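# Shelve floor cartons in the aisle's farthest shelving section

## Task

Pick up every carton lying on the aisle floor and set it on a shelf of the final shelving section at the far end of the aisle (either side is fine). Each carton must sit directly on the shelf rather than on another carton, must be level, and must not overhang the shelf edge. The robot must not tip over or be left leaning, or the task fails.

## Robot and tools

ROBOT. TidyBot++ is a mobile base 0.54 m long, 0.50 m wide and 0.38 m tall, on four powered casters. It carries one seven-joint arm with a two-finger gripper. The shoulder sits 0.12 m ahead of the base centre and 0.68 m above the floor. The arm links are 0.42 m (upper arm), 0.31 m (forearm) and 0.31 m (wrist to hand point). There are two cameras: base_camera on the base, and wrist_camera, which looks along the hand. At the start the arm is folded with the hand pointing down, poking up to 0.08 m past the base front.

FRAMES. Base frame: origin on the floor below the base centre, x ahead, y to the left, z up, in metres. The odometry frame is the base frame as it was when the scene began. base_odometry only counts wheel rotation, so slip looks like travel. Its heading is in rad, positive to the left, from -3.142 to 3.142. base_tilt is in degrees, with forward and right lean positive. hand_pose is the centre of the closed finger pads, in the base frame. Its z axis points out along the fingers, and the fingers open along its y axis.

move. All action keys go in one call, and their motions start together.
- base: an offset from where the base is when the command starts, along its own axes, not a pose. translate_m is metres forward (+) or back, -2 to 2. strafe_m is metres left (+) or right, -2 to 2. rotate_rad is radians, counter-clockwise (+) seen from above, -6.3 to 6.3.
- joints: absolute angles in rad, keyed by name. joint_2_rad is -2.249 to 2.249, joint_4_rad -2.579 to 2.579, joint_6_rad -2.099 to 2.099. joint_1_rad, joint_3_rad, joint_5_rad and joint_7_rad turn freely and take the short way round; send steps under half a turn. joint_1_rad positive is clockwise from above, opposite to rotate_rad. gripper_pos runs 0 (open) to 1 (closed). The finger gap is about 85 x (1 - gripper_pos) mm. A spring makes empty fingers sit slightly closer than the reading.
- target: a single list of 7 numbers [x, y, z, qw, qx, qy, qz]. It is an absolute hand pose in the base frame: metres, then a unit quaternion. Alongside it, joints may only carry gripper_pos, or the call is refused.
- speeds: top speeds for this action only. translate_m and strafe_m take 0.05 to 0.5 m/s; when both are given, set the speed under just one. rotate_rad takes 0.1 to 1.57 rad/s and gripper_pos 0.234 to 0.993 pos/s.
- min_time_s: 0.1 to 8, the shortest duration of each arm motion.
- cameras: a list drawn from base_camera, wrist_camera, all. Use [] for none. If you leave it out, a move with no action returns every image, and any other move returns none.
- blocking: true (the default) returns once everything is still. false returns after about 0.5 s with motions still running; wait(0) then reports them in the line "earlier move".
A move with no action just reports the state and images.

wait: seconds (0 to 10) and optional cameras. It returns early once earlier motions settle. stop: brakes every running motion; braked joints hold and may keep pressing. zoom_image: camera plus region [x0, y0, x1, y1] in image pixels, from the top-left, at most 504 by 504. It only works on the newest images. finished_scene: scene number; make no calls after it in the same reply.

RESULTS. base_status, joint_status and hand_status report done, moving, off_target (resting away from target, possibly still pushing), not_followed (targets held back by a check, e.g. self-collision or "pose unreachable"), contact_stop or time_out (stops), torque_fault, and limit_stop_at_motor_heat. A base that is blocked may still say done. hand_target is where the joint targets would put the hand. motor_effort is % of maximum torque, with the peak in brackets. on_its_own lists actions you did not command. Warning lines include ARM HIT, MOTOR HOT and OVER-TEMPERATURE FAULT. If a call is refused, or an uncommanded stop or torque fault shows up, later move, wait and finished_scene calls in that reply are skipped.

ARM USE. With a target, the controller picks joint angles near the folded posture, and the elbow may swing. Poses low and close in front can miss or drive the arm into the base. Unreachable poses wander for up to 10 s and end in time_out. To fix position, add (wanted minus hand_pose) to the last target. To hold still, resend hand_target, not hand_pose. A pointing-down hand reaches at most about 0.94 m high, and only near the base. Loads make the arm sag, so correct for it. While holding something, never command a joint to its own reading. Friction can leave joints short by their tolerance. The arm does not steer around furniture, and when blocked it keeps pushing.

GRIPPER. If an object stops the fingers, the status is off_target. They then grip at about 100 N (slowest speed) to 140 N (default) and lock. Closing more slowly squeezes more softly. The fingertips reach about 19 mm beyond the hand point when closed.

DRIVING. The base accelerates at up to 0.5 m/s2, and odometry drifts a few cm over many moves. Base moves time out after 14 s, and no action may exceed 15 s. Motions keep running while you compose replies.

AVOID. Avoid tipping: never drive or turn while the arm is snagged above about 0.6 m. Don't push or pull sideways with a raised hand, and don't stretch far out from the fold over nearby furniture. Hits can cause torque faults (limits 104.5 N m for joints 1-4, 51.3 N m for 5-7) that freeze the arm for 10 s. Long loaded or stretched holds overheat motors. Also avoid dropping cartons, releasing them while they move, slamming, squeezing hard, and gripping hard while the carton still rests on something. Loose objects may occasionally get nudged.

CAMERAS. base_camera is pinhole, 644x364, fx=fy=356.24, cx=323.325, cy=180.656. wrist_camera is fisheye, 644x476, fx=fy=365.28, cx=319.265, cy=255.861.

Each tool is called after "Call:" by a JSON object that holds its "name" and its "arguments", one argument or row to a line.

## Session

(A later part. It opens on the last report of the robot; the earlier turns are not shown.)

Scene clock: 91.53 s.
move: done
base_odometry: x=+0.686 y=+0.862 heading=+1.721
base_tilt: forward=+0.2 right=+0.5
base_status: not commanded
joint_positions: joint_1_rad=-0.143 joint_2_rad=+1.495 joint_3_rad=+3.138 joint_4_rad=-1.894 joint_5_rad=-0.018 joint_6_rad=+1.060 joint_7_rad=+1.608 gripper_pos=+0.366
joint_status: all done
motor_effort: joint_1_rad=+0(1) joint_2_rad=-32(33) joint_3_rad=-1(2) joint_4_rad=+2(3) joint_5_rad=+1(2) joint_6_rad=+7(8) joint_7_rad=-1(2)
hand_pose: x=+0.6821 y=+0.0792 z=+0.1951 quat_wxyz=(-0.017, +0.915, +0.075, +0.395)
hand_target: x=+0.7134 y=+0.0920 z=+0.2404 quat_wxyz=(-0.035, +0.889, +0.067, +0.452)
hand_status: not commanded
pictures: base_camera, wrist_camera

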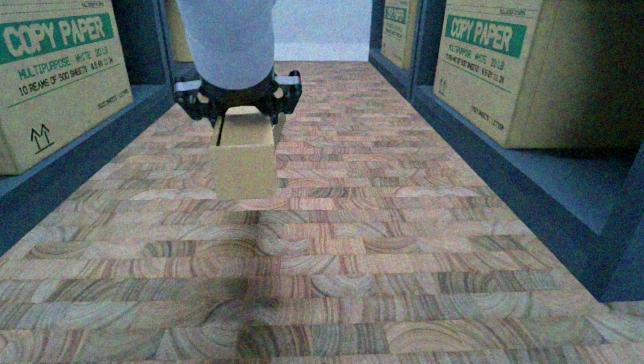

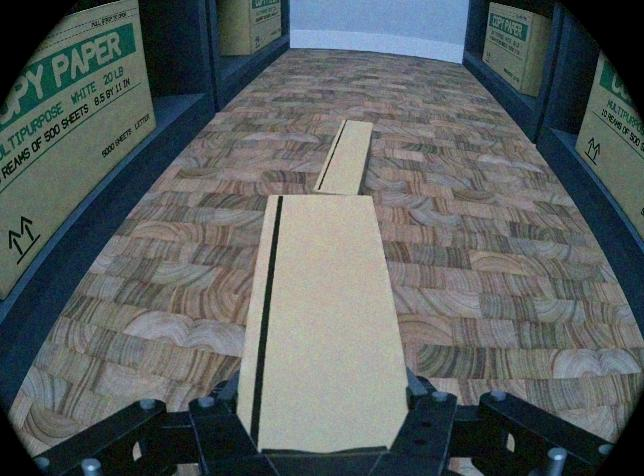

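Call:
{"name": "move", "arguments": {
  "base": {"strafe_m": -0.265},
  "joints": {"joint_1_rad": 0.01, "joint_2_rad": 1.455, "joint_3_rad": 3.14, "joint_4_rad": -1.905, "joint_5_rad": 0.0, "joint_6_rad": 1.16, "joint_7_rad": 1.571},
  "min_time_s": 1.5,
  "cameras": ["wrist_camera", "base_camera"]
}}

Scene clock: 98.50 s.
move: done
base_odometry: x=+0.948 y=+0.902 heading=+1.722
base_tilt: forward=+0.1 right=+0.5
base_status: done
joint_positions: joint_1_rad=+0.002 joint_2_rad=+1.494 joint_3_rad=+3.142 joint_4_rad=-1.894 joint_5_rad=-0.018 joint_6_rad=+1.062 joint_7_rad=+1.608 gripper_pos=+0.366
joint_status: all done
motor_effort: joint_1_rad=+0(4) joint_2_rad=-33(34) joint_3_rad=-1(3) joint_4_rad=+2(3) joint_5_rad=+1(2) joint_6_rad=+7(8) joint_7_rad=-1(2)
hand_pose: x=+0.6880 y=-0.0051 z=+0.1954 quat_wxyz=(+0.014, +0.918, +0.009, +0.396)
hand_target: x=+0.7205 y=-0.0039 z=+0.2404 quat_wxyz=(+0.002, +0.891, -0.005, +0.454)
hand_status: not commanded
pictures: base_camera, wrist_camera

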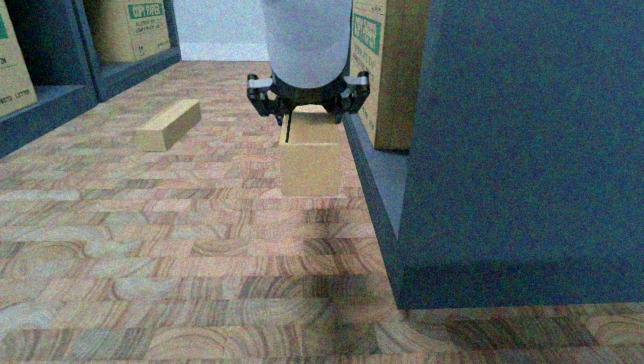

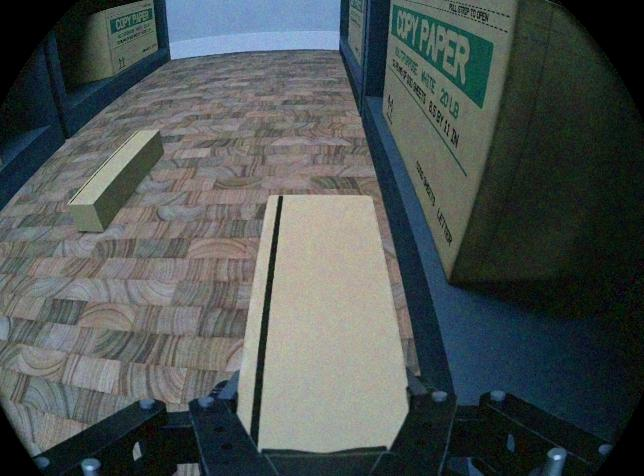

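Call:
{"name": "move", "arguments": {
  "base": {"strafe_m": 0.03},
  "joints": {"joint_1_rad": 0.01, "joint_2_rad": 1.80, "joint_3_rad": 3.14, "joint_4_rad": -1.545, "joint_5_rad": 0.0, "joint_6_rad": 0.93, "joint_7_rad": 1.571},
  "min_time_s": 2.5,
  "cameras": ["wrist_camera", "base_camera"]
}}

Scene clock: 102.03 s.
move: done
base_odometry: x=+0.919 y=+0.897 heading=+1.722
base_tilt: forward=+0.2 right=+0.5
base_status: done
joint_positions: joint_1_rad=+0.003 joint_2_rad=+1.759 joint_3_rad=+3.138 joint_4_rad=-1.557 joint_5_rad=-0.018 joint_6_rad=+1.003 joint_7_rad=+1.608 gripper_pos=+0.366
joint_status: all done
motor_effort: joint_1_rad=+0(3) joint_2_rad=-33(35) joint_3_rad=-1(4) joint_4_rad=+2(4) joint_5_rad=+1(2) joint_6_rad=+7(9) joint_7_rad=-1(2)
hand_pose: x=+0.7074 y=-0.0038 z=+0.0833 quat_wxyz=(+0.012, +0.915, +0.007, +0.403)
hand_target: x=+0.6721 y=-0.0034 z=+0.0457 quat_wxyz=(+0.001, +0.935, -0.005, +0.355)
hand_status: not commanded
pictures: base_camera, wrist_camera

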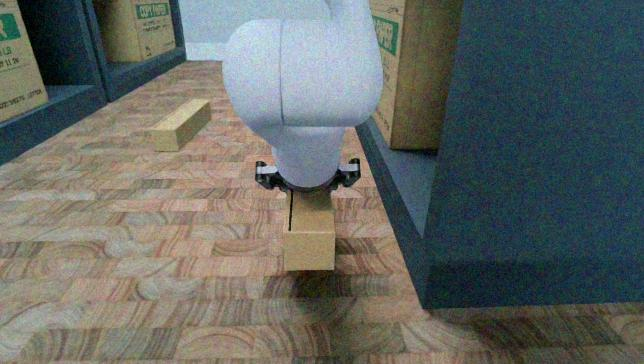

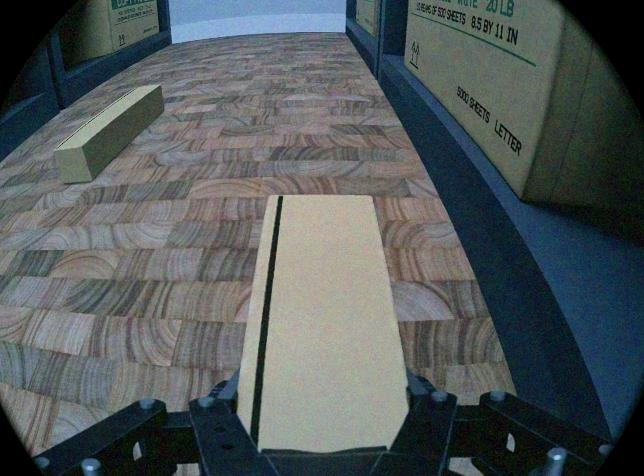

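Call:
{"name": "move", "arguments": {
  "joints": {"joint_1_rad": 0.01, "joint_2_rad": 1.90, "joint_3_rad": 3.14, "joint_4_rad": -1.41, "joint_5_rad": 0.0, "joint_6_rad": 0.906, "joint_7_rad": 1.571},
  "min_time_s": 1.5,
  "cameras": ["wrist_camera", "base_camera"]
}}

Scene clock: 104.47 s.
move: done
base_odometry: x=+0.919 y=+0.897 heading=+1.722
base_tilt: forward=+0.2 right=+0.6
base_status: not commanded
joint_positions: joint_1_rad=+0.003 joint_2_rad=+1.855 joint_3_rad=+3.138 joint_4_rad=-1.423 joint_5_rad=-0.018 joint_6_rad=+0.979 joint_7_rad=+1.608 gripper_pos=+0.366
joint_status: all done
motor_effort: joint_1_rad=+0(1) joint_2_rad=-33(34) joint_3_rad=-1(2) joint_4_rad=+3(4) joint_5_rad=+0(2) joint_6_rad=+8(8) joint_7_rad=-1(2)
hand_pose: x=+0.7127 y=-0.0038 z=+0.0456 quat_wxyz=(+0.012, +0.912, +0.007, +0.409)
hand_target: x=+0.6738 y=-0.0035 z=+0.0055 quat_wxyz=(+0.001, +0.933, -0.005, +0.361)
hand_status: not commanded
pictures: base_camera, wrist_camera

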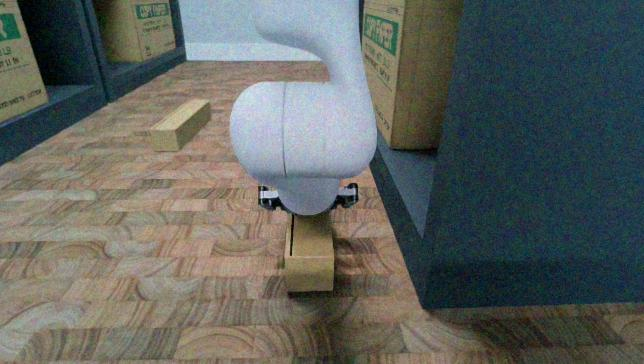

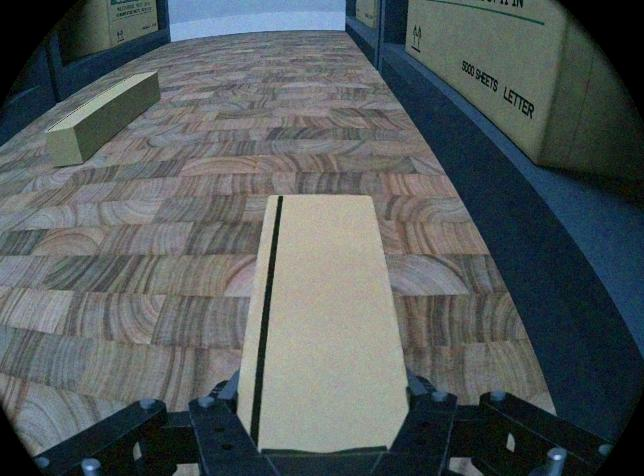

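Call:
{"name": "move", "arguments": {
  "joints": {"joint_1_rad": 0.01, "joint_2_rad": 1.918, "joint_3_rad": 3.14, "joint_4_rad": -1.388, "joint_5_rad": 0.0, "joint_6_rad": 0.9, "joint_7_rad": 1.571},
  "min_time_s": 1,
  "cameras": ["base_camera"]
}}

Scene clock: 106.33 s.
move: done
base_odometry: x=+0.919 y=+0.897 heading=+1.722
base_tilt: forward=+0.1 right=+0.5
base_status: not commanded
joint_positions: joint_1_rad=+0.003 joint_2_rad=+1.868 joint_3_rad=+3.138 joint_4_rad=-1.405 joint_5_rad=-0.018 joint_6_rad=+0.974 joint_7_rad=+1.608 gripper_pos=+0.366
joint_status: all done
motor_effort: joint_1_rad=+0(1) joint_2_rad=-32(34) joint_3_rad=-1(2) joint_4_rad=+4(5) joint_5_rad=+1(2) joint_6_rad=+7(8) joint_7_rad=-1(2)
hand_pose: x=+0.7128 y=-0.0038 z=+0.0401 quat_wxyz=(+0.012, +0.912, +0.007, +0.409)
hand_target: x=+0.6721 y=-0.0034 z=-0.0023 quat_wxyz=(+0.001, +0.933, -0.005, +0.360)
hand_status: not commanded

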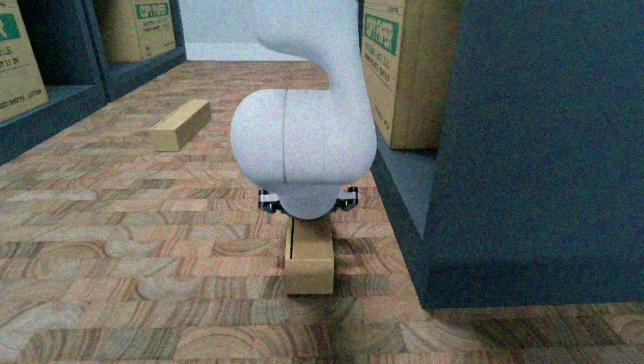

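Call:
{"name": "move", "arguments": {
  "joints": {"joint_1_rad": 0.01, "joint_2_rad": 1.928, "joint_3_rad": 3.14, "joint_4_rad": -1.375, "joint_5_rad": 0.0, "joint_6_rad": 0.896, "joint_7_rad": 1.571},
  "min_time_s": 1,
  "cameras": ["base_camera", "wrist_camera"]
}}

Scene clock: 110.33 s.
move: done
base_odometry: x=+0.919 y=+0.897 heading=+1.722
base_tilt: forward=+0.2 right=+0.5
base_status: not commanded
joint_positions: joint_1_rad=+0.003 joint_2_rad=+1.871 joint_3_rad=+3.138 joint_4_rad=-1.395 joint_5_rad=-0.018 joint_6_rad=+0.972 joint_7_rad=+1.608 gripper_pos=+0.366
joint_status: all done
motor_effort: joint_1_rad=+0(1) joint_2_rad=-31(33) joint_3_rad=-1(2) joint_4_rad=+3(5) joint_5_rad=+1(2) joint_6_rad=+7(8) joint_7_rad=+0(2)
hand_pose: x=+0.7155 y=-0.0038 z=+0.0397 quat_wxyz=(+0.012, +0.911, +0.007, +0.411)
hand_target: x=+0.6713 y=-0.0034 z=-0.0066 quat_wxyz=(+0.001, +0.933, -0.005, +0.359)
hand_status: not commanded

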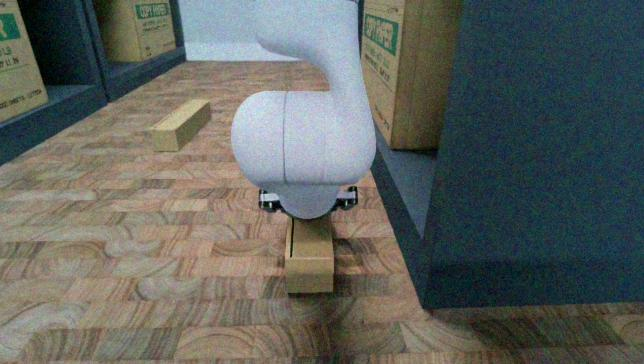

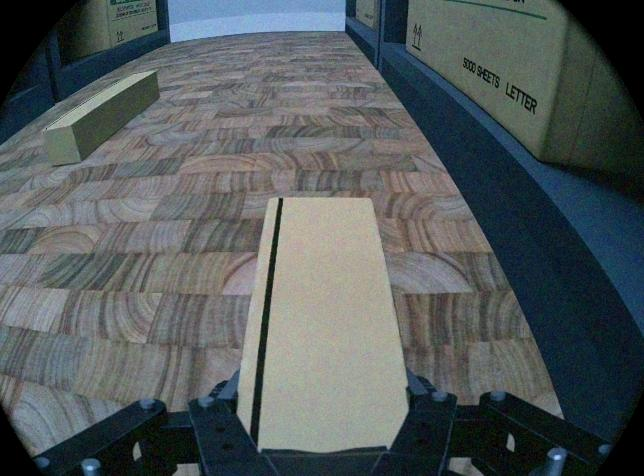

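Call:
{"name": "move", "arguments": {
  "joints": {"gripper_pos": 0.1},
  "speeds": {"gripper_pos": 0.234},
  "cameras": ["base_camera", "wrist_camera"]
}}

Scene clock: 113.13 s.
move: done
base_odometry: x=+0.919 y=+0.897 heading=+1.722
base_tilt: forward=+0.2 right=+0.5
base_status: not commanded
joint_positions: joint_1_rad=+0.003 joint_2_rad=+1.877 joint_3_rad=+3.138 joint_4_rad=-1.386 joint_5_rad=-0.018 joint_6_rad=+0.971 joint_7_rad=+1.608 gripper_pos=+0.102
joint_status: all done
motor_effort: joint_1_rad=+0(1) joint_2_rad=-32(32) joint_3_rad=-1(1) joint_4_rad=+3(4) joint_5_rad=+1(2) joint_6_rad=+7(8) joint_7_rad=+0(1)
hand_pose: x=+0.7163 y=-0.0038 z=+0.0377 quat_wxyz=(+0.012, +0.911, +0.007, +0.412)
hand_target: x=+0.6713 y=-0.0034 z=-0.0066 quat_wxyz=(+0.001, +0.933, -0.005, +0.359)
hand_status: not commanded

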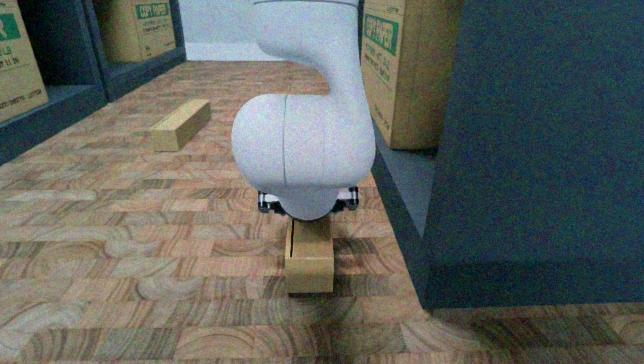

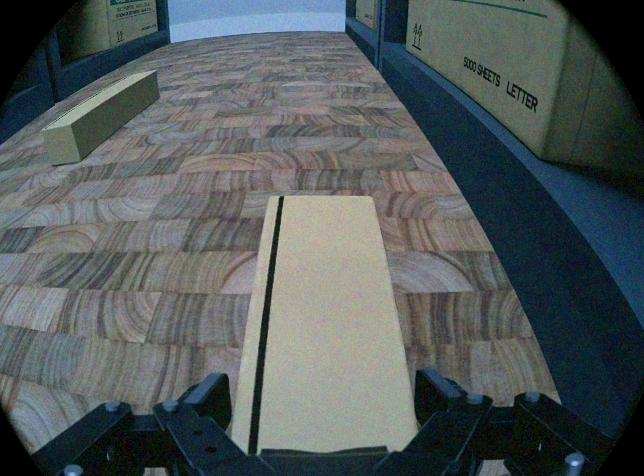

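Call:
{"name": "move", "arguments": {
  "joints": {"joint_1_rad": 0.01, "joint_2_rad": 1.42, "joint_3_rad": 3.14, "joint_4_rad": -2.0, "joint_5_rad": 0.0, "joint_6_rad": 1.2, "joint_7_rad": 1.571, "gripper_pos": 0.0},
  "min_time_s": 2
}}

Call:
{"name": "move", "arguments": {
  "base": {"strafe_m": 0.37},
  "cameras": ["base_camera", "wrist_camera"]
}}

Scene clock: 116.17 s.
move: done
base_odometry: x=+0.919 y=+0.897 heading=+1.722
base_tilt: forward=+0.2 right=+0.5
base_status: not commanded
joint_positions: joint_1_rad=+0.003 joint_2_rad=+1.452 joint_3_rad=+3.138 joint_4_rad=-1.987 joint_5_rad=-0.018 joint_6_rad=+1.103 joint_7_rad=+1.608 gripper_pos=+0.002
joint_status: all done
motor_effort: joint_1_rad=+0(1) joint_2_rad=-32(33) joint_3_rad=-1(2) joint_4_rad=+1(4) joint_5_rad=+1(3) joint_6_rad=+7(8) joint_7_rad=-1(2)
hand_pose: x=+0.6690 y=-0.0037 z=+0.2154 quat_wxyz=(+0.012, +0.920, +0.008, +0.392)
hand_target: x=+0.6966 y=-0.0036 z=+0.2546 quat_wxyz=(+0.002, +0.896, -0.005, +0.445)
hand_status: not commanded
pictures: none

Scene clock: 118.40 s.
move: done
base_odometry: x=+0.553 y=+0.841 heading=+1.722
base_tilt: forward=+0.2 right=+0.5
base_status: done
joint_positions: joint_1_rad=+0.006 joint_2_rad=+1.452 joint_3_rad=+3.138 joint_4_rad=-1.988 joint_5_rad=-0.018 joint_6_rad=+1.104 joint_7_rad=+1.608 gripper_pos=+0.002
joint_status: not commanded
motor_effort: joint_1_rad=+0(3) joint_2_rad=-32(32) joint_3_rad=-1(3) joint_4_rad=+1(2) joint_5_rad=+1(2) joint_6_rad=+7(8) joint_7_rad=-1(1)
hand_pose: x=+0.6689 y=-0.0051 z=+0.2156 quat_wxyz=(+0.013, +0.920, +0.007, +0.392)
hand_target: x=+0.6966 y=-0.0036 z=+0.2546 quat_wxyz=(+0.002, +0.896, -0.005, +0.445)
hand_status: not commanded

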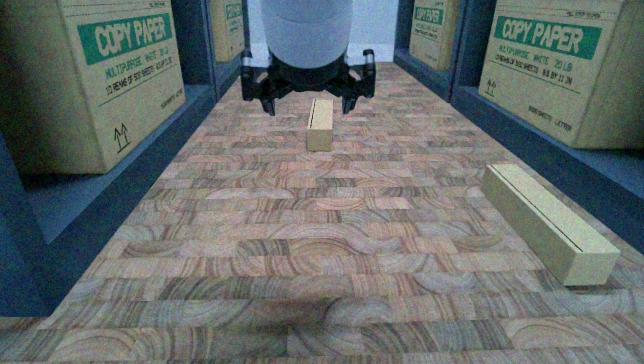

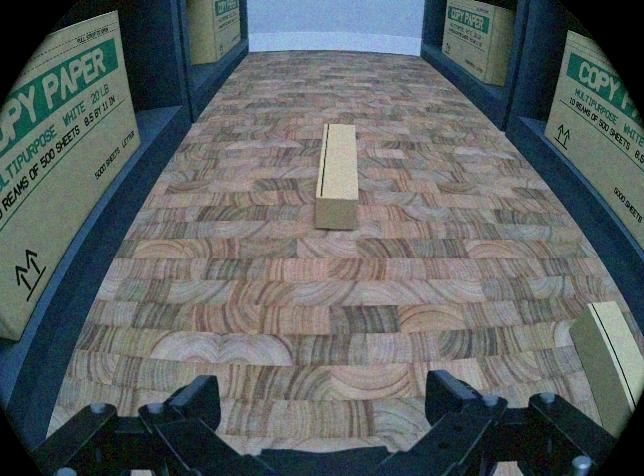

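Call:
{"name": "move", "arguments": {
  "base": {"translate_m": 0.49, "strafe_m": -0.01},
  "joints": {"joint_1_rad": 0.085},
  "cameras": ["base_camera", "wrist_camera"]
}}

Scene clock: 123.90 s.
move: done
base_odometry: x=+0.489 y=+1.328 heading=+1.722
base_tilt: forward=+0.2 right=+0.5
base_status: done
joint_positions: joint_1_rad=+0.078 joint_2_rad=+1.450 joint_3_rad=+3.140 joint_4_rad=-1.993 joint_5_rad=-0.018 joint_6_rad=+1.109 joint_7_rad=+1.608 gripper_pos=+0.002
joint_status: all done
motor_effort: joint_1_rad=+0(2) joint_2_rad=-31(32) joint_3_rad=-1(2) joint_4_rad=+1(2) joint_5_rad=+1(2) joint_6_rad=+7(8) joint_7_rad=+0(1)
hand_pose: x=+0.6666 y=-0.0457 z=+0.2175 quat_wxyz=(+0.028, +0.919, -0.026, +0.392)
hand_target: x=+0.6947 y=-0.0469 z=+0.2546 quat_wxyz=(+0.018, +0.895, -0.038, +0.444)
hand_status: not commanded

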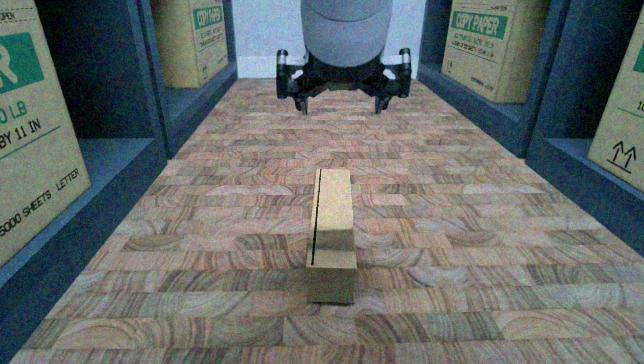

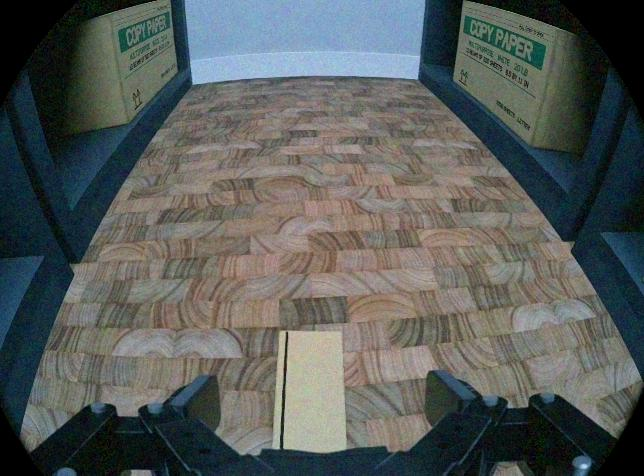

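Call:
{"name": "move", "arguments": {
  "base": {"strafe_m": 0.011},
  "joints": {"joint_1_rad": 0.085, "joint_2_rad": 1.73, "joint_3_rad": 3.14, "joint_4_rad": -1.671, "joint_5_rad": 0.0, "joint_6_rad": 1.0, "joint_7_rad": 1.571},
  "min_time_s": 1.5,
  "cameras": ["base_camera", "wrist_camera"]
}}

Scene clock: 128.40 s.
move: done
base_odometry: x=+0.478 y=+1.326 heading=+1.722
base_tilt: forward=+0.2 right=+0.5
base_status: done
joint_positions: joint_1_rad=+0.079 joint_2_rad=+1.689 joint_3_rad=+3.140 joint_4_rad=-1.681 joint_5_rad=-0.018 joint_6_rad=+1.072 joint_7_rad=+1.608 gripper_pos=+0.002
joint_status: all done
motor_effort: joint_1_rad=+0(2) joint_2_rad=-32(35) joint_3_rad=-1(2) joint_4_rad=+1(3) joint_5_rad=+1(3) joint_6_rad=+7(8) joint_7_rad=+0(2)
hand_pose: x=+0.6960 y=-0.0484 z=+0.1191 quat_wxyz=(+0.029, +0.912, -0.027, +0.408)
hand_target: x=+0.6621 y=-0.0441 z=+0.0815 quat_wxyz=(+0.015, +0.931, -0.040, +0.362)
hand_status: not commanded

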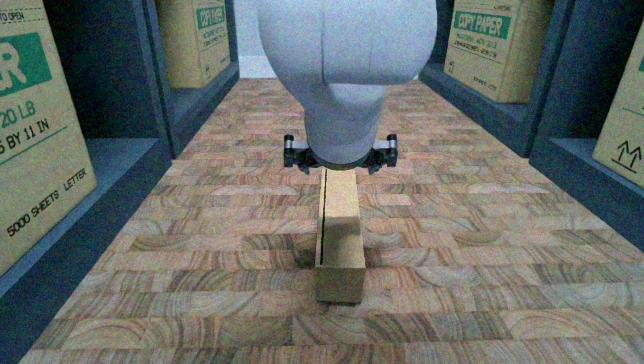

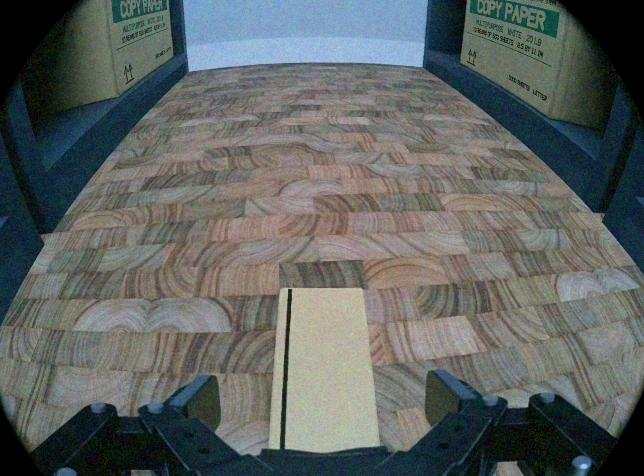

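Call:
{"name": "move", "arguments": {
  "joints": {"joint_1_rad": 0.085, "joint_2_rad": 1.908, "joint_3_rad": 3.14, "joint_4_rad": -1.44, "joint_5_rad": 0.0, "joint_6_rad": 0.945, "joint_7_rad": 1.571},
  "min_time_s": 1.5
}}

Call:
{"name": "move", "arguments": {
  "joints": {"gripper_pos": 0.32},
  "speeds": {"gripper_pos": 0.234},
  "cameras": ["wrist_camera"]
}}

Scene clock: 131.13 s.
move: done
base_odometry: x=+0.478 y=+1.326 heading=+1.722
base_tilt: forward=+0.1 right=+0.5
base_status: not commanded
joint_positions: joint_1_rad=+0.079 joint_2_rad=+1.863 joint_3_rad=+3.140 joint_4_rad=-1.451 joint_5_rad=-0.018 joint_6_rad=+1.020 joint_7_rad=+1.608 gripper_pos=+0.002
joint_status: all done
motor_effort: joint_1_rad=+0(1) joint_2_rad=-32(33) joint_3_rad=-1(2) joint_4_rad=+2(3) joint_5_rad=+1(3) joint_6_rad=+7(8) joint_7_rad=+0(2)
hand_pose: x=+0.6995 y=-0.0486 z=+0.0450 quat_wxyz=(+0.028, +0.911, -0.027, +0.410)
hand_target: x=+0.6594 y=-0.0440 z=+0.0048 quat_wxyz=(+0.015, +0.932, -0.040, +0.361)
hand_status: not commanded
pictures: none

Scene clock: 133.07 s.
move: done
base_odometry: x=+0.478 y=+1.326 heading=+1.722
base_tilt: forward=+0.2 right=+0.5
base_status: not commanded
joint_positions: joint_1_rad=+0.079 joint_2_rad=+1.863 joint_3_rad=+3.140 joint_4_rad=-1.451 joint_5_rad=-0.018 joint_6_rad=+1.020 joint_7_rad=+1.608 gripper_pos=+0.319
joint_status: all done
motor_effort: joint_1_rad=+0(1) joint_2_rad=-31(32) joint_3_rad=-1(1) joint_4_rad=+2(4) joint_5_rad=+1(2) joint_6_rad=+6(8) joint_7_rad=+0(2)
hand_pose: x=+0.6995 y=-0.0486 z=+0.0450 quat_wxyz=(+0.028, +0.911, -0.027, +0.410)
hand_target: x=+0.6594 y=-0.0440 z=+0.0048 quat_wxyz=(+0.015, +0.932, -0.040, +0.361)
hand_status: not commanded

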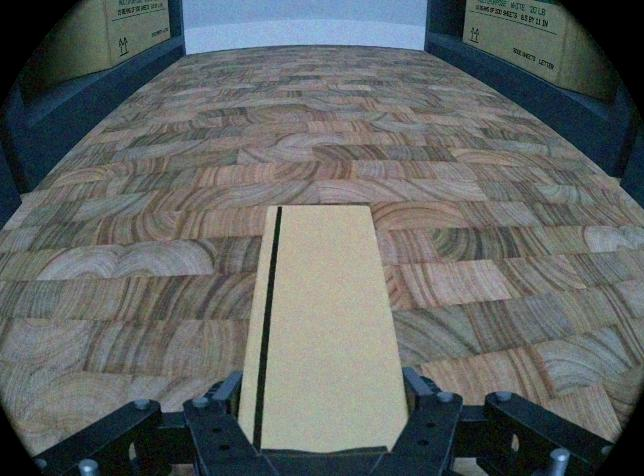

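Call:
{"name": "move", "arguments": {
  "joints": {"gripper_pos": 0.37},
  "speeds": {"gripper_pos": 0.234}
}}

Call:
{"name": "move", "arguments": {
  "joints": {"joint_1_rad": 0.085, "joint_2_rad": 1.455, "joint_3_rad": 3.14, "joint_4_rad": -1.935, "joint_5_rad": 0.0, "joint_6_rad": 1.18, "joint_7_rad": 1.571},
  "min_time_s": 2.5,
  "cameras": ["wrist_camera", "base_camera"]
}}

Scene clock: 135.17 s.
move: done
base_odometry: x=+0.478 y=+1.326 heading=+1.722
base_tilt: forward=+0.2 right=+0.5
base_status: not commanded
joint_positions: joint_1_rad=+0.079 joint_2_rad=+1.863 joint_3_rad=+3.140 joint_4_rad=-1.451 joint_5_rad=-0.018 joint_6_rad=+1.020 joint_7_rad=+1.608 gripper_pos=+0.365
joint_status: all done
motor_effort: joint_1_rad=+1(1) joint_2_rad=-24(31) joint_3_rad=+0(1) joint_4_rad=+2(3) joint_5_rad=+1(2) joint_6_rad=+0(6) joint_7_rad=-1(1)
hand_pose: x=+0.6995 y=-0.0486 z=+0.0450 quat_wxyz=(+0.028, +0.911, -0.027, +0.410)
hand_target: x=+0.6594 y=-0.0440 z=+0.0048 quat_wxyz=(+0.015, +0.932, -0.040, +0.361)
hand_status: not commanded
pictures: none

Scene clock: 138.00 s.
move: done
base_odometry: x=+0.478 y=+1.326 heading=+1.722
base_tilt: forward=+0.2 right=+0.5
base_status: not commanded
joint_positions: joint_1_rad=+0.079 joint_2_rad=+1.490 joint_3_rad=+3.140 joint_4_rad=-1.925 joint_5_rad=-0.018 joint_6_rad=+1.082 joint_7_rad=+1.608 gripper_pos=+0.365
joint_status: all done
motor_effort: joint_1_rad=+0(1) joint_2_rad=-32(33) joint_3_rad=-1(2) joint_4_rad=+1(3) joint_5_rad=+1(2) joint_6_rad=+7(8) joint_7_rad=-1(2)
hand_pose: x=+0.6766 y=-0.0468 z=+0.1980 quat_wxyz=(+0.028, +0.919, -0.027, +0.392)
hand_target: x=+0.7075 y=-0.0480 z=+0.2400 quat_wxyz=(+0.018, +0.893, -0.038, +0.449)
hand_status: not commanded
pictures: base_camera, wrist_camera

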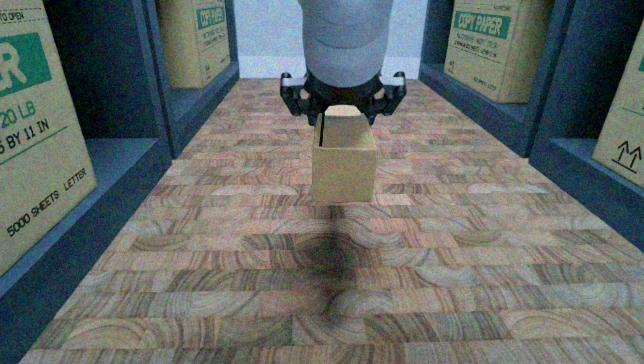

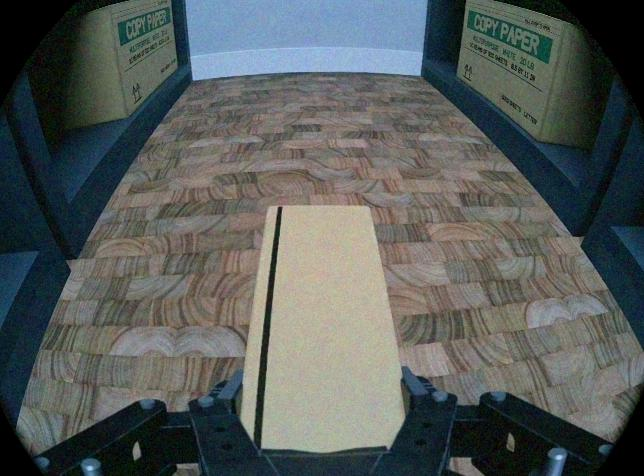

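Call:
{"name": "move", "arguments": {
  "base": {"translate_m": 1.0},
  "joints": {"joint_1_rad": 0.02, "joint_2_rad": -0.229, "joint_3_rad": 3.14, "joint_4_rad": -2.41, "joint_5_rad": 0.0, "joint_6_rad": -0.168, "joint_7_rad": 1.571},
  "min_time_s": 3,
  "cameras": ["wrist_camera", "base_camera"]
}}

Scene clock: 147.50 s.
move: done
base_odometry: x=+0.327 y=+2.315 heading=+1.722
base_tilt: forward=+0.2 right=+0.5
base_status: done
joint_positions: joint_1_rad=+0.039 joint_2_rad=-0.199 joint_3_rad=+3.140 joint_4_rad=-2.391 joint_5_rad=-0.018 joint_6_rad=-0.093 joint_7_rad=+1.608 gripper_pos=+0.365
joint_status: all done
motor_effort: joint_1_rad=+0(2) joint_2_rad=-9(36) joint_3_rad=+0(3) joint_4_rad=+17(19) joint_5_rad=+1(3) joint_6_rad=+7(9) joint_7_rad=-1(2)
hand_pose: x=+0.5264 y=-0.0133 z=+0.7075 quat_wxyz=(+0.011, +0.910, -0.008, +0.415)
hand_target: x=+0.5027 y=-0.0057 z=+0.6929 quat_wxyz=(+0.004, +0.922, -0.008, +0.386)
hand_status: not commanded
pictures: base_camera, wrist_camera

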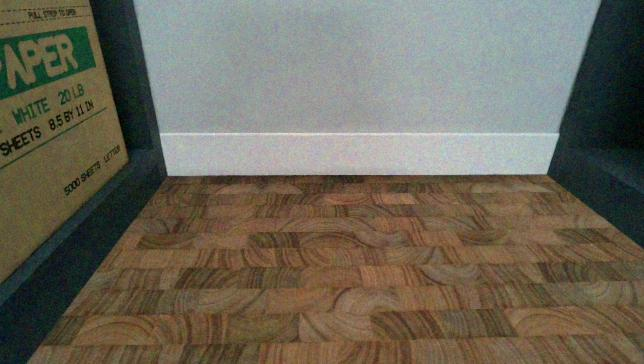

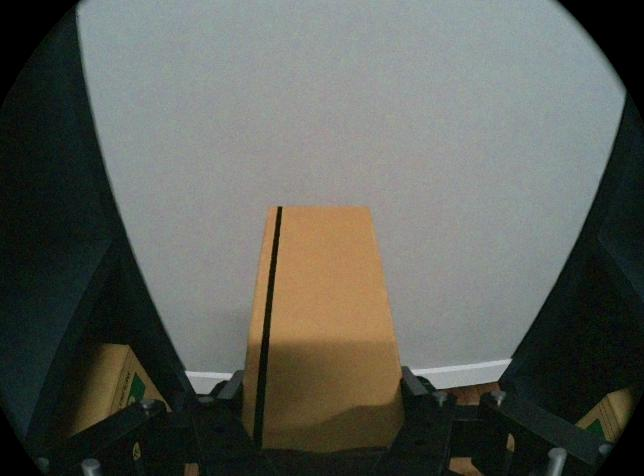

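Call:
{"name": "move", "arguments": {
  "base": {"translate_m": 0.12, "strafe_m": -0.06},
  "joints": {"joint_1_rad": 0.75},
  "min_time_s": 2,
  "cameras": ["wrist_camera", "base_camera"]
}}

Scene clock: 151.90 s.
move: done
base_odometry: x=+0.368 y=+2.443 heading=+1.722
base_tilt: forward=+0.1 right=+0.5
base_status: done
joint_positions: joint_1_rad=+0.732 joint_2_rad=-0.209 joint_3_rad=+3.140 joint_4_rad=-2.395 joint_5_rad=-0.018 joint_6_rad=-0.097 joint_7_rad=+1.608 gripper_pos=+0.365
joint_status: all done
motor_effort: joint_1_rad=+0(2) joint_2_rad=-9(12) joint_3_rad=+1(1) joint_4_rad=+17(18) joint_5_rad=+1(2) joint_6_rad=+7(9) joint_7_rad=+0(2)
hand_pose: x=+0.4218 y=-0.2687 z=+0.7082 quat_wxyz=(+0.152, +0.853, -0.316, +0.387)
hand_target: x=+0.4011 y=-0.2602 z=+0.6929 quat_wxyz=(+0.141, +0.859, -0.337, +0.359)
hand_status: not commanded
pictures: base_camera, wrist_camera

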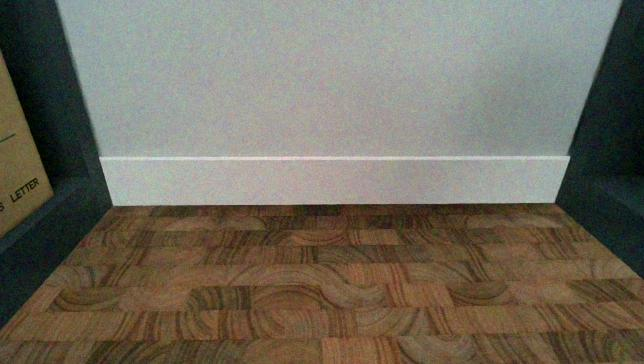

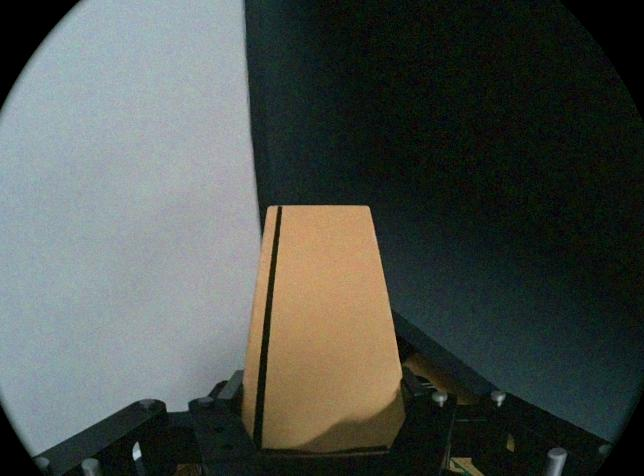

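Call:
{"name": "move", "arguments": {
  "base": {"translate_m": 0.12},
  "joints": {"joint_1_rad": 1.585},
  "min_time_s": 2,
  "cameras": ["wrist_camera", "base_camera"]
}}

Call:
{"name": "zoom_image", "arguments": {
  "camera": "wrist_camera",
  "region": [70, 0, 574, 476]
}}

Scene clock: 154.93 s.
move: done
base_odometry: x=+0.350 y=+2.561 heading=+1.722
base_tilt: forward=+0.1 right=+0.6
base_status: done
joint_positions: joint_1_rad=+1.568 joint_2_rad=-0.211 joint_3_rad=+3.139 joint_4_rad=-2.397 joint_5_rad=-0.018 joint_6_rad=-0.098 joint_7_rad=+1.608 gripper_pos=+0.365
joint_status: all done
motor_effort: joint_1_rad=+0(1) joint_2_rad=-9(11) joint_3_rad=+0(2) joint_4_rad=+17(19) joint_5_rad=+2(2) joint_6_rad=+7(8) joint_7_rad=-1(2)
hand_pose: x=+0.1232 y=-0.4042 z=+0.7085 quat_wxyz=(+0.296, +0.651, -0.635, +0.293)
hand_target: x=+0.1155 y=-0.3838 z=+0.6929 quat_wxyz=(+0.275, +0.648, -0.656, +0.271)
hand_status: not commanded
pictures: base_camera, wrist_camera

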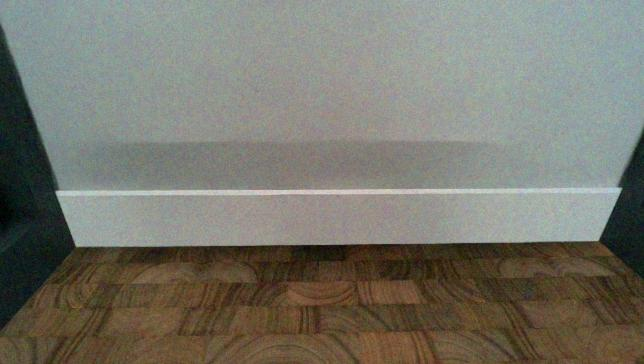

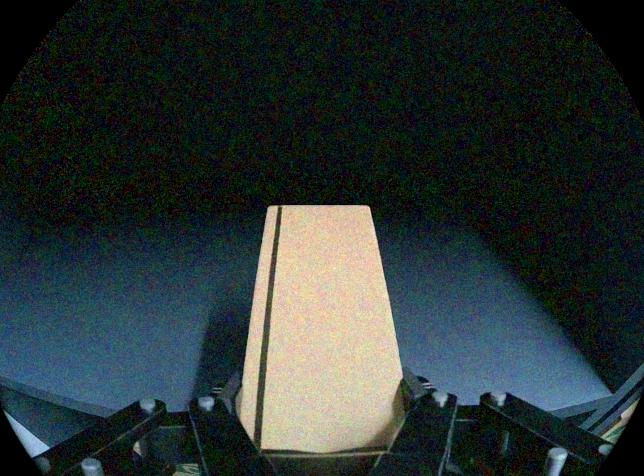

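Scaled by 1.000.

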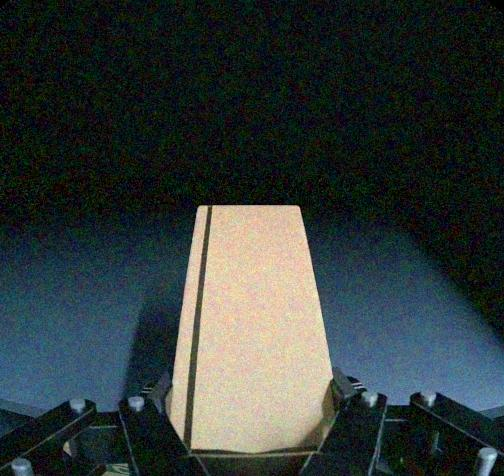

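Call:
{"name": "move", "arguments": {
  "base": {"translate_m": 0.1},
  "joints": {"joint_1_rad": 1.585, "joint_2_rad": 0.095, "joint_3_rad": 3.14, "joint_4_rad": -2.53, "joint_5_rad": 0.0, "joint_6_rad": 0.37, "joint_7_rad": 1.571},
  "min_time_s": 2,
  "cameras": ["wrist_camera", "base_camera"]
}}

Scene clock: 163.17 s.
move: done
base_odometry: x=+0.335 y=+2.660 heading=+1.722
base_tilt: forward=+0.1 right=+0.5
base_status: done
joint_positions: joint_1_rad=+1.571 joint_2_rad=+0.069 joint_3_rad=+3.138 joint_4_rad=-2.513 joint_5_rad=-0.018 joint_6_rad=+0.269 joint_7_rad=+1.608 gripper_pos=+0.365
joint_status: all done
motor_effort: joint_1_rad=+0(2) joint_2_rad=-14(15) joint_3_rad=+0(3) joint_4_rad=+13(18) joint_5_rad=+1(2) joint_6_rad=+8(8) joint_7_rad=+0(2)
hand_pose: x=+0.1204 y=-0.4252 z=+0.6247 quat_wxyz=(+0.288, +0.654, -0.640, +0.281)
hand_target: x=+0.1149 y=-0.4364 z=+0.6306 quat_wxyz=(+0.305, +0.635, -0.643, +0.301)
hand_status: not commanded
pictures: base_camera, wrist_camera

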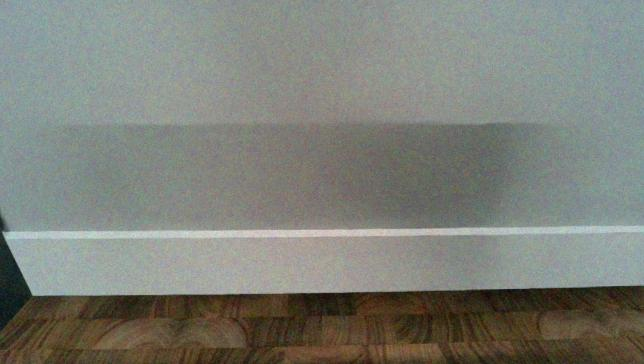

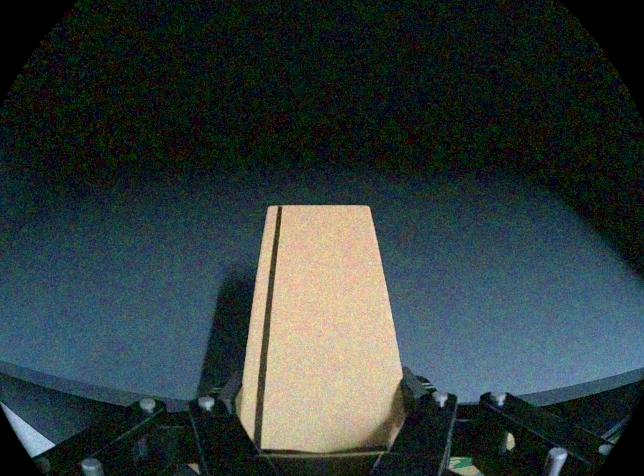

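Call:
{"name": "move", "arguments": {
  "joints": {"joint_1_rad": 1.585, "joint_2_rad": 0.57, "joint_3_rad": 3.14, "joint_4_rad": -1.875, "joint_5_rad": 0.0, "joint_6_rad": 0.045, "joint_7_rad": 1.571},
  "min_time_s": 2.5,
  "cameras": ["wrist_camera"]
}}

Scene clock: 168.93 s.
move: done
base_odometry: x=+0.335 y=+2.660 heading=+1.722
base_tilt: forward=+0.1 right=+0.6
base_status: not commanded
joint_positions: joint_1_rad=+1.571 joint_2_rad=+0.531 joint_3_rad=+3.138 joint_4_rad=-1.891 joint_5_rad=-0.018 joint_6_rad=+0.120 joint_7_rad=+1.608 gripper_pos=+0.365
joint_status: all done
motor_effort: joint_1_rad=+0(1) joint_2_rad=-30(32) joint_3_rad=+0(2) joint_4_rad=+14(16) joint_5_rad=+1(3) joint_6_rad=+7(8) joint_7_rad=+0(2)
hand_pose: x=+0.1218 y=-0.6520 z=+0.6003 quat_wxyz=(+0.291, +0.652, -0.639, +0.286)
hand_target: x=+0.1122 y=-0.6390 z=+0.5654 quat_wxyz=(+0.258, +0.655, -0.663, +0.255)
hand_status: not commanded

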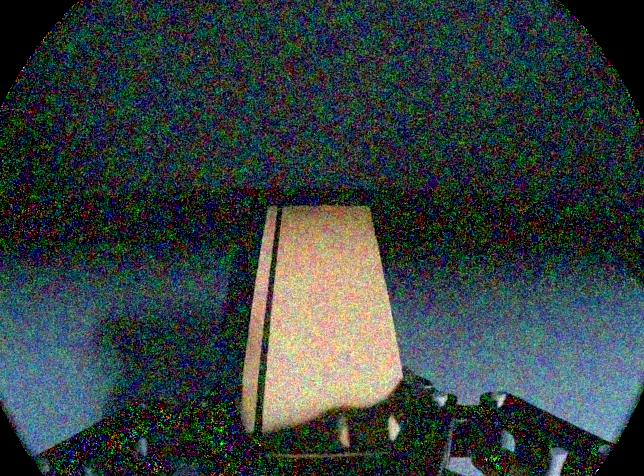

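Call:
{"name": "move", "arguments": {
  "joints": {"joint_1_rad": 1.585, "joint_2_rad": 0.655, "joint_3_rad": 3.14, "joint_4_rad": -1.93, "joint_5_rad": 0.0, "joint_6_rad": 0.325, "joint_7_rad": 1.571},
  "min_time_s": 1.5,
  "cameras": ["wrist_camera"]
}}

Scene clock: 172.13 s.
move: done
base_odometry: x=+0.335 y=+2.660 heading=+1.722
base_tilt: forward=+0.1 right=+0.6
base_status: not commanded
joint_positions: joint_1_rad=+1.571 joint_2_rad=+0.592 joint_3_rad=+3.138 joint_4_rad=-1.906 joint_5_rad=-0.018 joint_6_rad=+0.231 joint_7_rad=+1.608 gripper_pos=+0.365
joint_status: all done
motor_effort: joint_1_rad=+0(1) joint_2_rad=-27(31) joint_3_rad=+0(2) joint_4_rad=+13(16) joint_5_rad=+1(2) joint_6_rad=+7(8) joint_7_rad=-1(2)
hand_pose: x=+0.1212 y=-0.6623 z=+0.5800 quat_wxyz=(+0.303, +0.647, -0.634, +0.296)
hand_target: x=+0.1119 y=-0.6626 z=+0.5506 quat_wxyz=(+0.303, +0.635, -0.644, +0.300)
hand_status: not commanded

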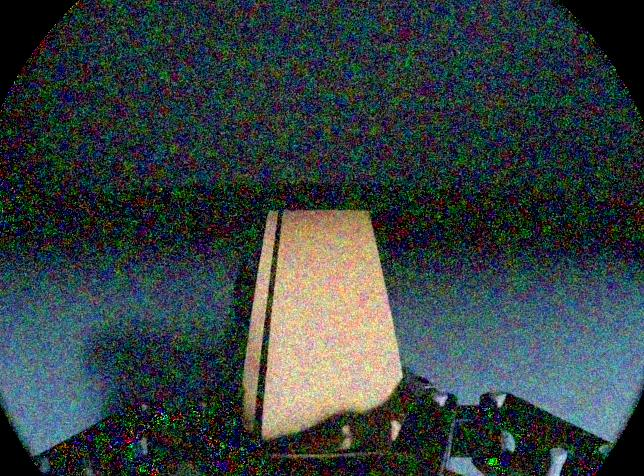

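Call:
{"name": "move", "arguments": {
  "joints": {"joint_1_rad": 1.585, "joint_2_rad": 0.655, "joint_3_rad": 3.14, "joint_4_rad": -1.955, "joint_5_rad": 0.0, "joint_6_rad": 0.27, "joint_7_rad": 1.571},
  "min_time_s": 1.0,
  "cameras": ["wrist_camera"]
}}

Scene clock: 175.53 s.
move: done
base_odometry: x=+0.335 y=+2.660 heading=+1.722
base_tilt: forward=+0.2 right=+0.5
base_status: not commanded
joint_positions: joint_1_rad=+1.571 joint_2_rad=+0.592 joint_3_rad=+3.138 joint_4_rad=-1.907 joint_5_rad=-0.018 joint_6_rad=+0.231 joint_7_rad=+1.608 gripper_pos=+0.365
joint_status: all done
motor_effort: joint_1_rad=+0(1) joint_2_rad=-24(28) joint_3_rad=+0(2) joint_4_rad=+8(13) joint_5_rad=+0(2) joint_6_rad=+3(7) joint_7_rad=-2(2)
hand_pose: x=+0.1212 y=-0.6619 z=+0.5796 quat_wxyz=(+0.302, +0.647, -0.634, +0.296)
hand_target: x=+0.1122 y=-0.6393 z=+0.5280 quat_wxyz=(+0.277, +0.647, -0.655, +0.274)
hand_status: not commanded

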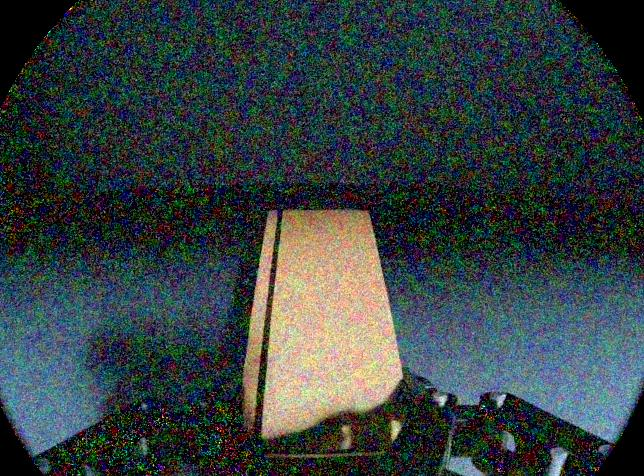

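Call:
{"name": "move", "arguments": {
  "joints": {"joint_1_rad": 1.585, "joint_2_rad": 0.625, "joint_3_rad": 3.14, "joint_4_rad": -1.92, "joint_5_rad": 0.0, "joint_6_rad": 0.30, "joint_7_rad": 1.571},
  "min_time_s": 0.8
}}

Call:
{"name": "move", "arguments": {
  "joints": {"gripper_pos": 0.12},
  "speeds": {"gripper_pos": 0.234},
  "cameras": ["wrist_camera"]
}}

Scene clock: 177.47 s.
move: done
base_odometry: x=+0.335 y=+2.660 heading=+1.722
base_tilt: forward=+0.1 right=+0.6
base_status: not commanded
joint_positions: joint_1_rad=+1.571 joint_2_rad=+0.592 joint_3_rad=+3.138 joint_4_rad=-1.907 joint_5_rad=-0.018 joint_6_rad=+0.232 joint_7_rad=+1.608 gripper_pos=+0.365
joint_status: all done
motor_effort: joint_1_rad=+0(1) joint_2_rad=-25(26) joint_3_rad=-1(1) joint_4_rad=+10(11) joint_5_rad=+1(2) joint_6_rad=+4(5) joint_7_rad=-1(2)
hand_pose: x=+0.1212 y=-0.6621 z=+0.5798 quat_wxyz=(+0.303, +0.647, -0.634, +0.296)
hand_target: x=+0.1119 y=-0.6659 z=+0.5687 quat_wxyz=(+0.308, +0.633, -0.641, +0.305)
hand_status: not commanded
pictures: none

Scene clock: 179.10 s.
move: done
base_odometry: x=+0.335 y=+2.660 heading=+1.722
base_tilt: forward=+0.1 right=+0.5
base_status: not commanded
joint_positions: joint_1_rad=+1.571 joint_2_rad=+0.593 joint_3_rad=+3.138 joint_4_rad=-1.908 joint_5_rad=-0.018 joint_6_rad=+0.232 joint_7_rad=+1.608 gripper_pos=+0.122
joint_status: all done
motor_effort: joint_1_rad=+0(1) joint_2_rad=-30(31) joint_3_rad=-1(1) joint_4_rad=+14(14) joint_5_rad=+1(2) joint_6_rad=+7(8) joint_7_rad=-1(2)
hand_pose: x=+0.1212 y=-0.6614 z=+0.5788 quat_wxyz=(+0.302, +0.647, -0.635, +0.296)
hand_target: x=+0.1119 y=-0.6659 z=+0.5687 quat_wxyz=(+0.308, +0.633, -0.641, +0.305)
hand_status: not commanded

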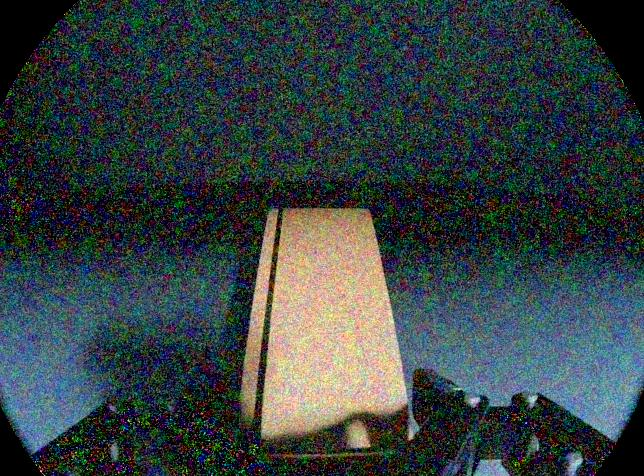

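Call:
{"name": "move", "arguments": {
  "joints": {"joint_1_rad": 1.585, "joint_2_rad": 0.30, "joint_3_rad": 3.14, "joint_4_rad": -1.98, "joint_5_rad": 0.0, "joint_6_rad": -0.07, "joint_7_rad": 1.571, "gripper_pos": 0.0},
  "min_time_s": 1.5
}}

Call:
{"name": "move", "arguments": {
  "joints": {"joint_1_rad": 1.585, "joint_2_rad": -0.229, "joint_3_rad": 3.14, "joint_4_rad": -2.41, "joint_5_rad": 0.0, "joint_6_rad": -0.168, "joint_7_rad": 1.571},
  "min_time_s": 2,
  "cameras": ["wrist_camera", "base_camera"]
}}

Scene clock: 182.80 s.
move: done
base_odometry: x=+0.335 y=+2.660 heading=+1.722
base_tilt: forward=+0.1 right=+0.6
base_status: not commanded
joint_positions: joint_1_rad=+1.571 joint_2_rad=+0.328 joint_3_rad=+3.138 joint_4_rad=-1.960 joint_5_rad=-0.018 joint_6_rad=+0.006 joint_7_rad=+1.608 gripper_pos=+0.002
joint_status: all done
motor_effort: joint_1_rad=+0(1) joint_2_rad=-25(32) joint_3_rad=+0(2) joint_4_rad=+16(17) joint_5_rad=+1(2) joint_6_rad=+7(8) joint_7_rad=-1(2)
hand_pose: x=+0.1224 y=-0.6081 z=+0.6701 quat_wxyz=(+0.296, +0.650, -0.636, +0.292)
hand_target: x=+0.1130 y=-0.5843 z=+0.6603 quat_wxyz=(+0.274, +0.648, -0.657, +0.271)
hand_status: not commanded
pictures: none

Scene clock: 185.10 s.
move: done
base_odometry: x=+0.335 y=+2.660 heading=+1.722
base_tilt: forward=+0.2 right=+0.5
base_status: not commanded
joint_positions: joint_1_rad=+1.571 joint_2_rad=-0.208 joint_3_rad=+3.138 joint_4_rad=-2.392 joint_5_rad=-0.018 joint_6_rad=-0.093 joint_7_rad=+1.608 gripper_pos=+0.002
joint_status: all done
motor_effort: joint_1_rad=+0(1) joint_2_rad=-8(26) joint_3_rad=+0(2) joint_4_rad=+18(18) joint_5_rad=+1(2) joint_6_rad=+7(8) joint_7_rad=-1(2)
hand_pose: x=+0.1223 y=-0.4068 z=+0.7102 quat_wxyz=(+0.298, +0.650, -0.634, +0.294)
hand_target: x=+0.1155 y=-0.3838 z=+0.6929 quat_wxyz=(+0.275, +0.648, -0.656, +0.271)
hand_status: not commanded
pictures: base_camera, wrist_camera

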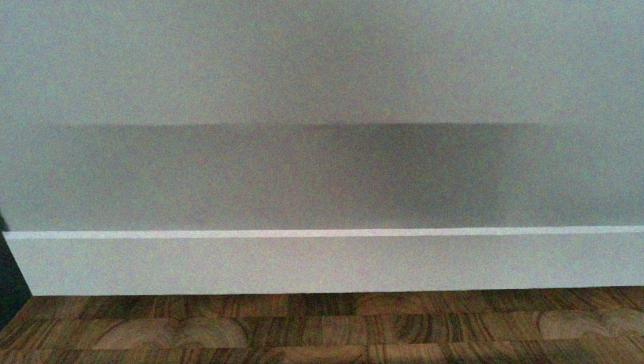

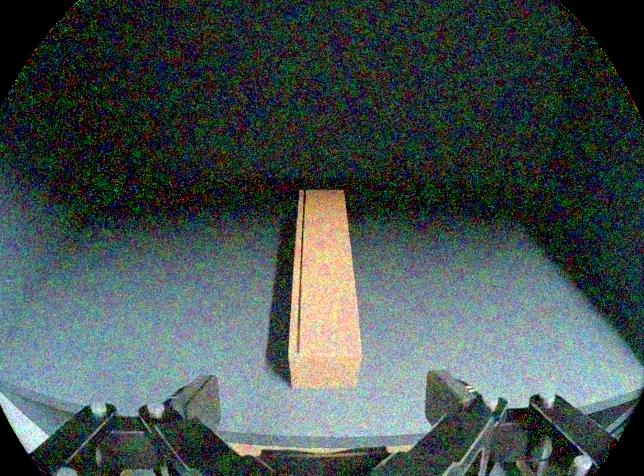

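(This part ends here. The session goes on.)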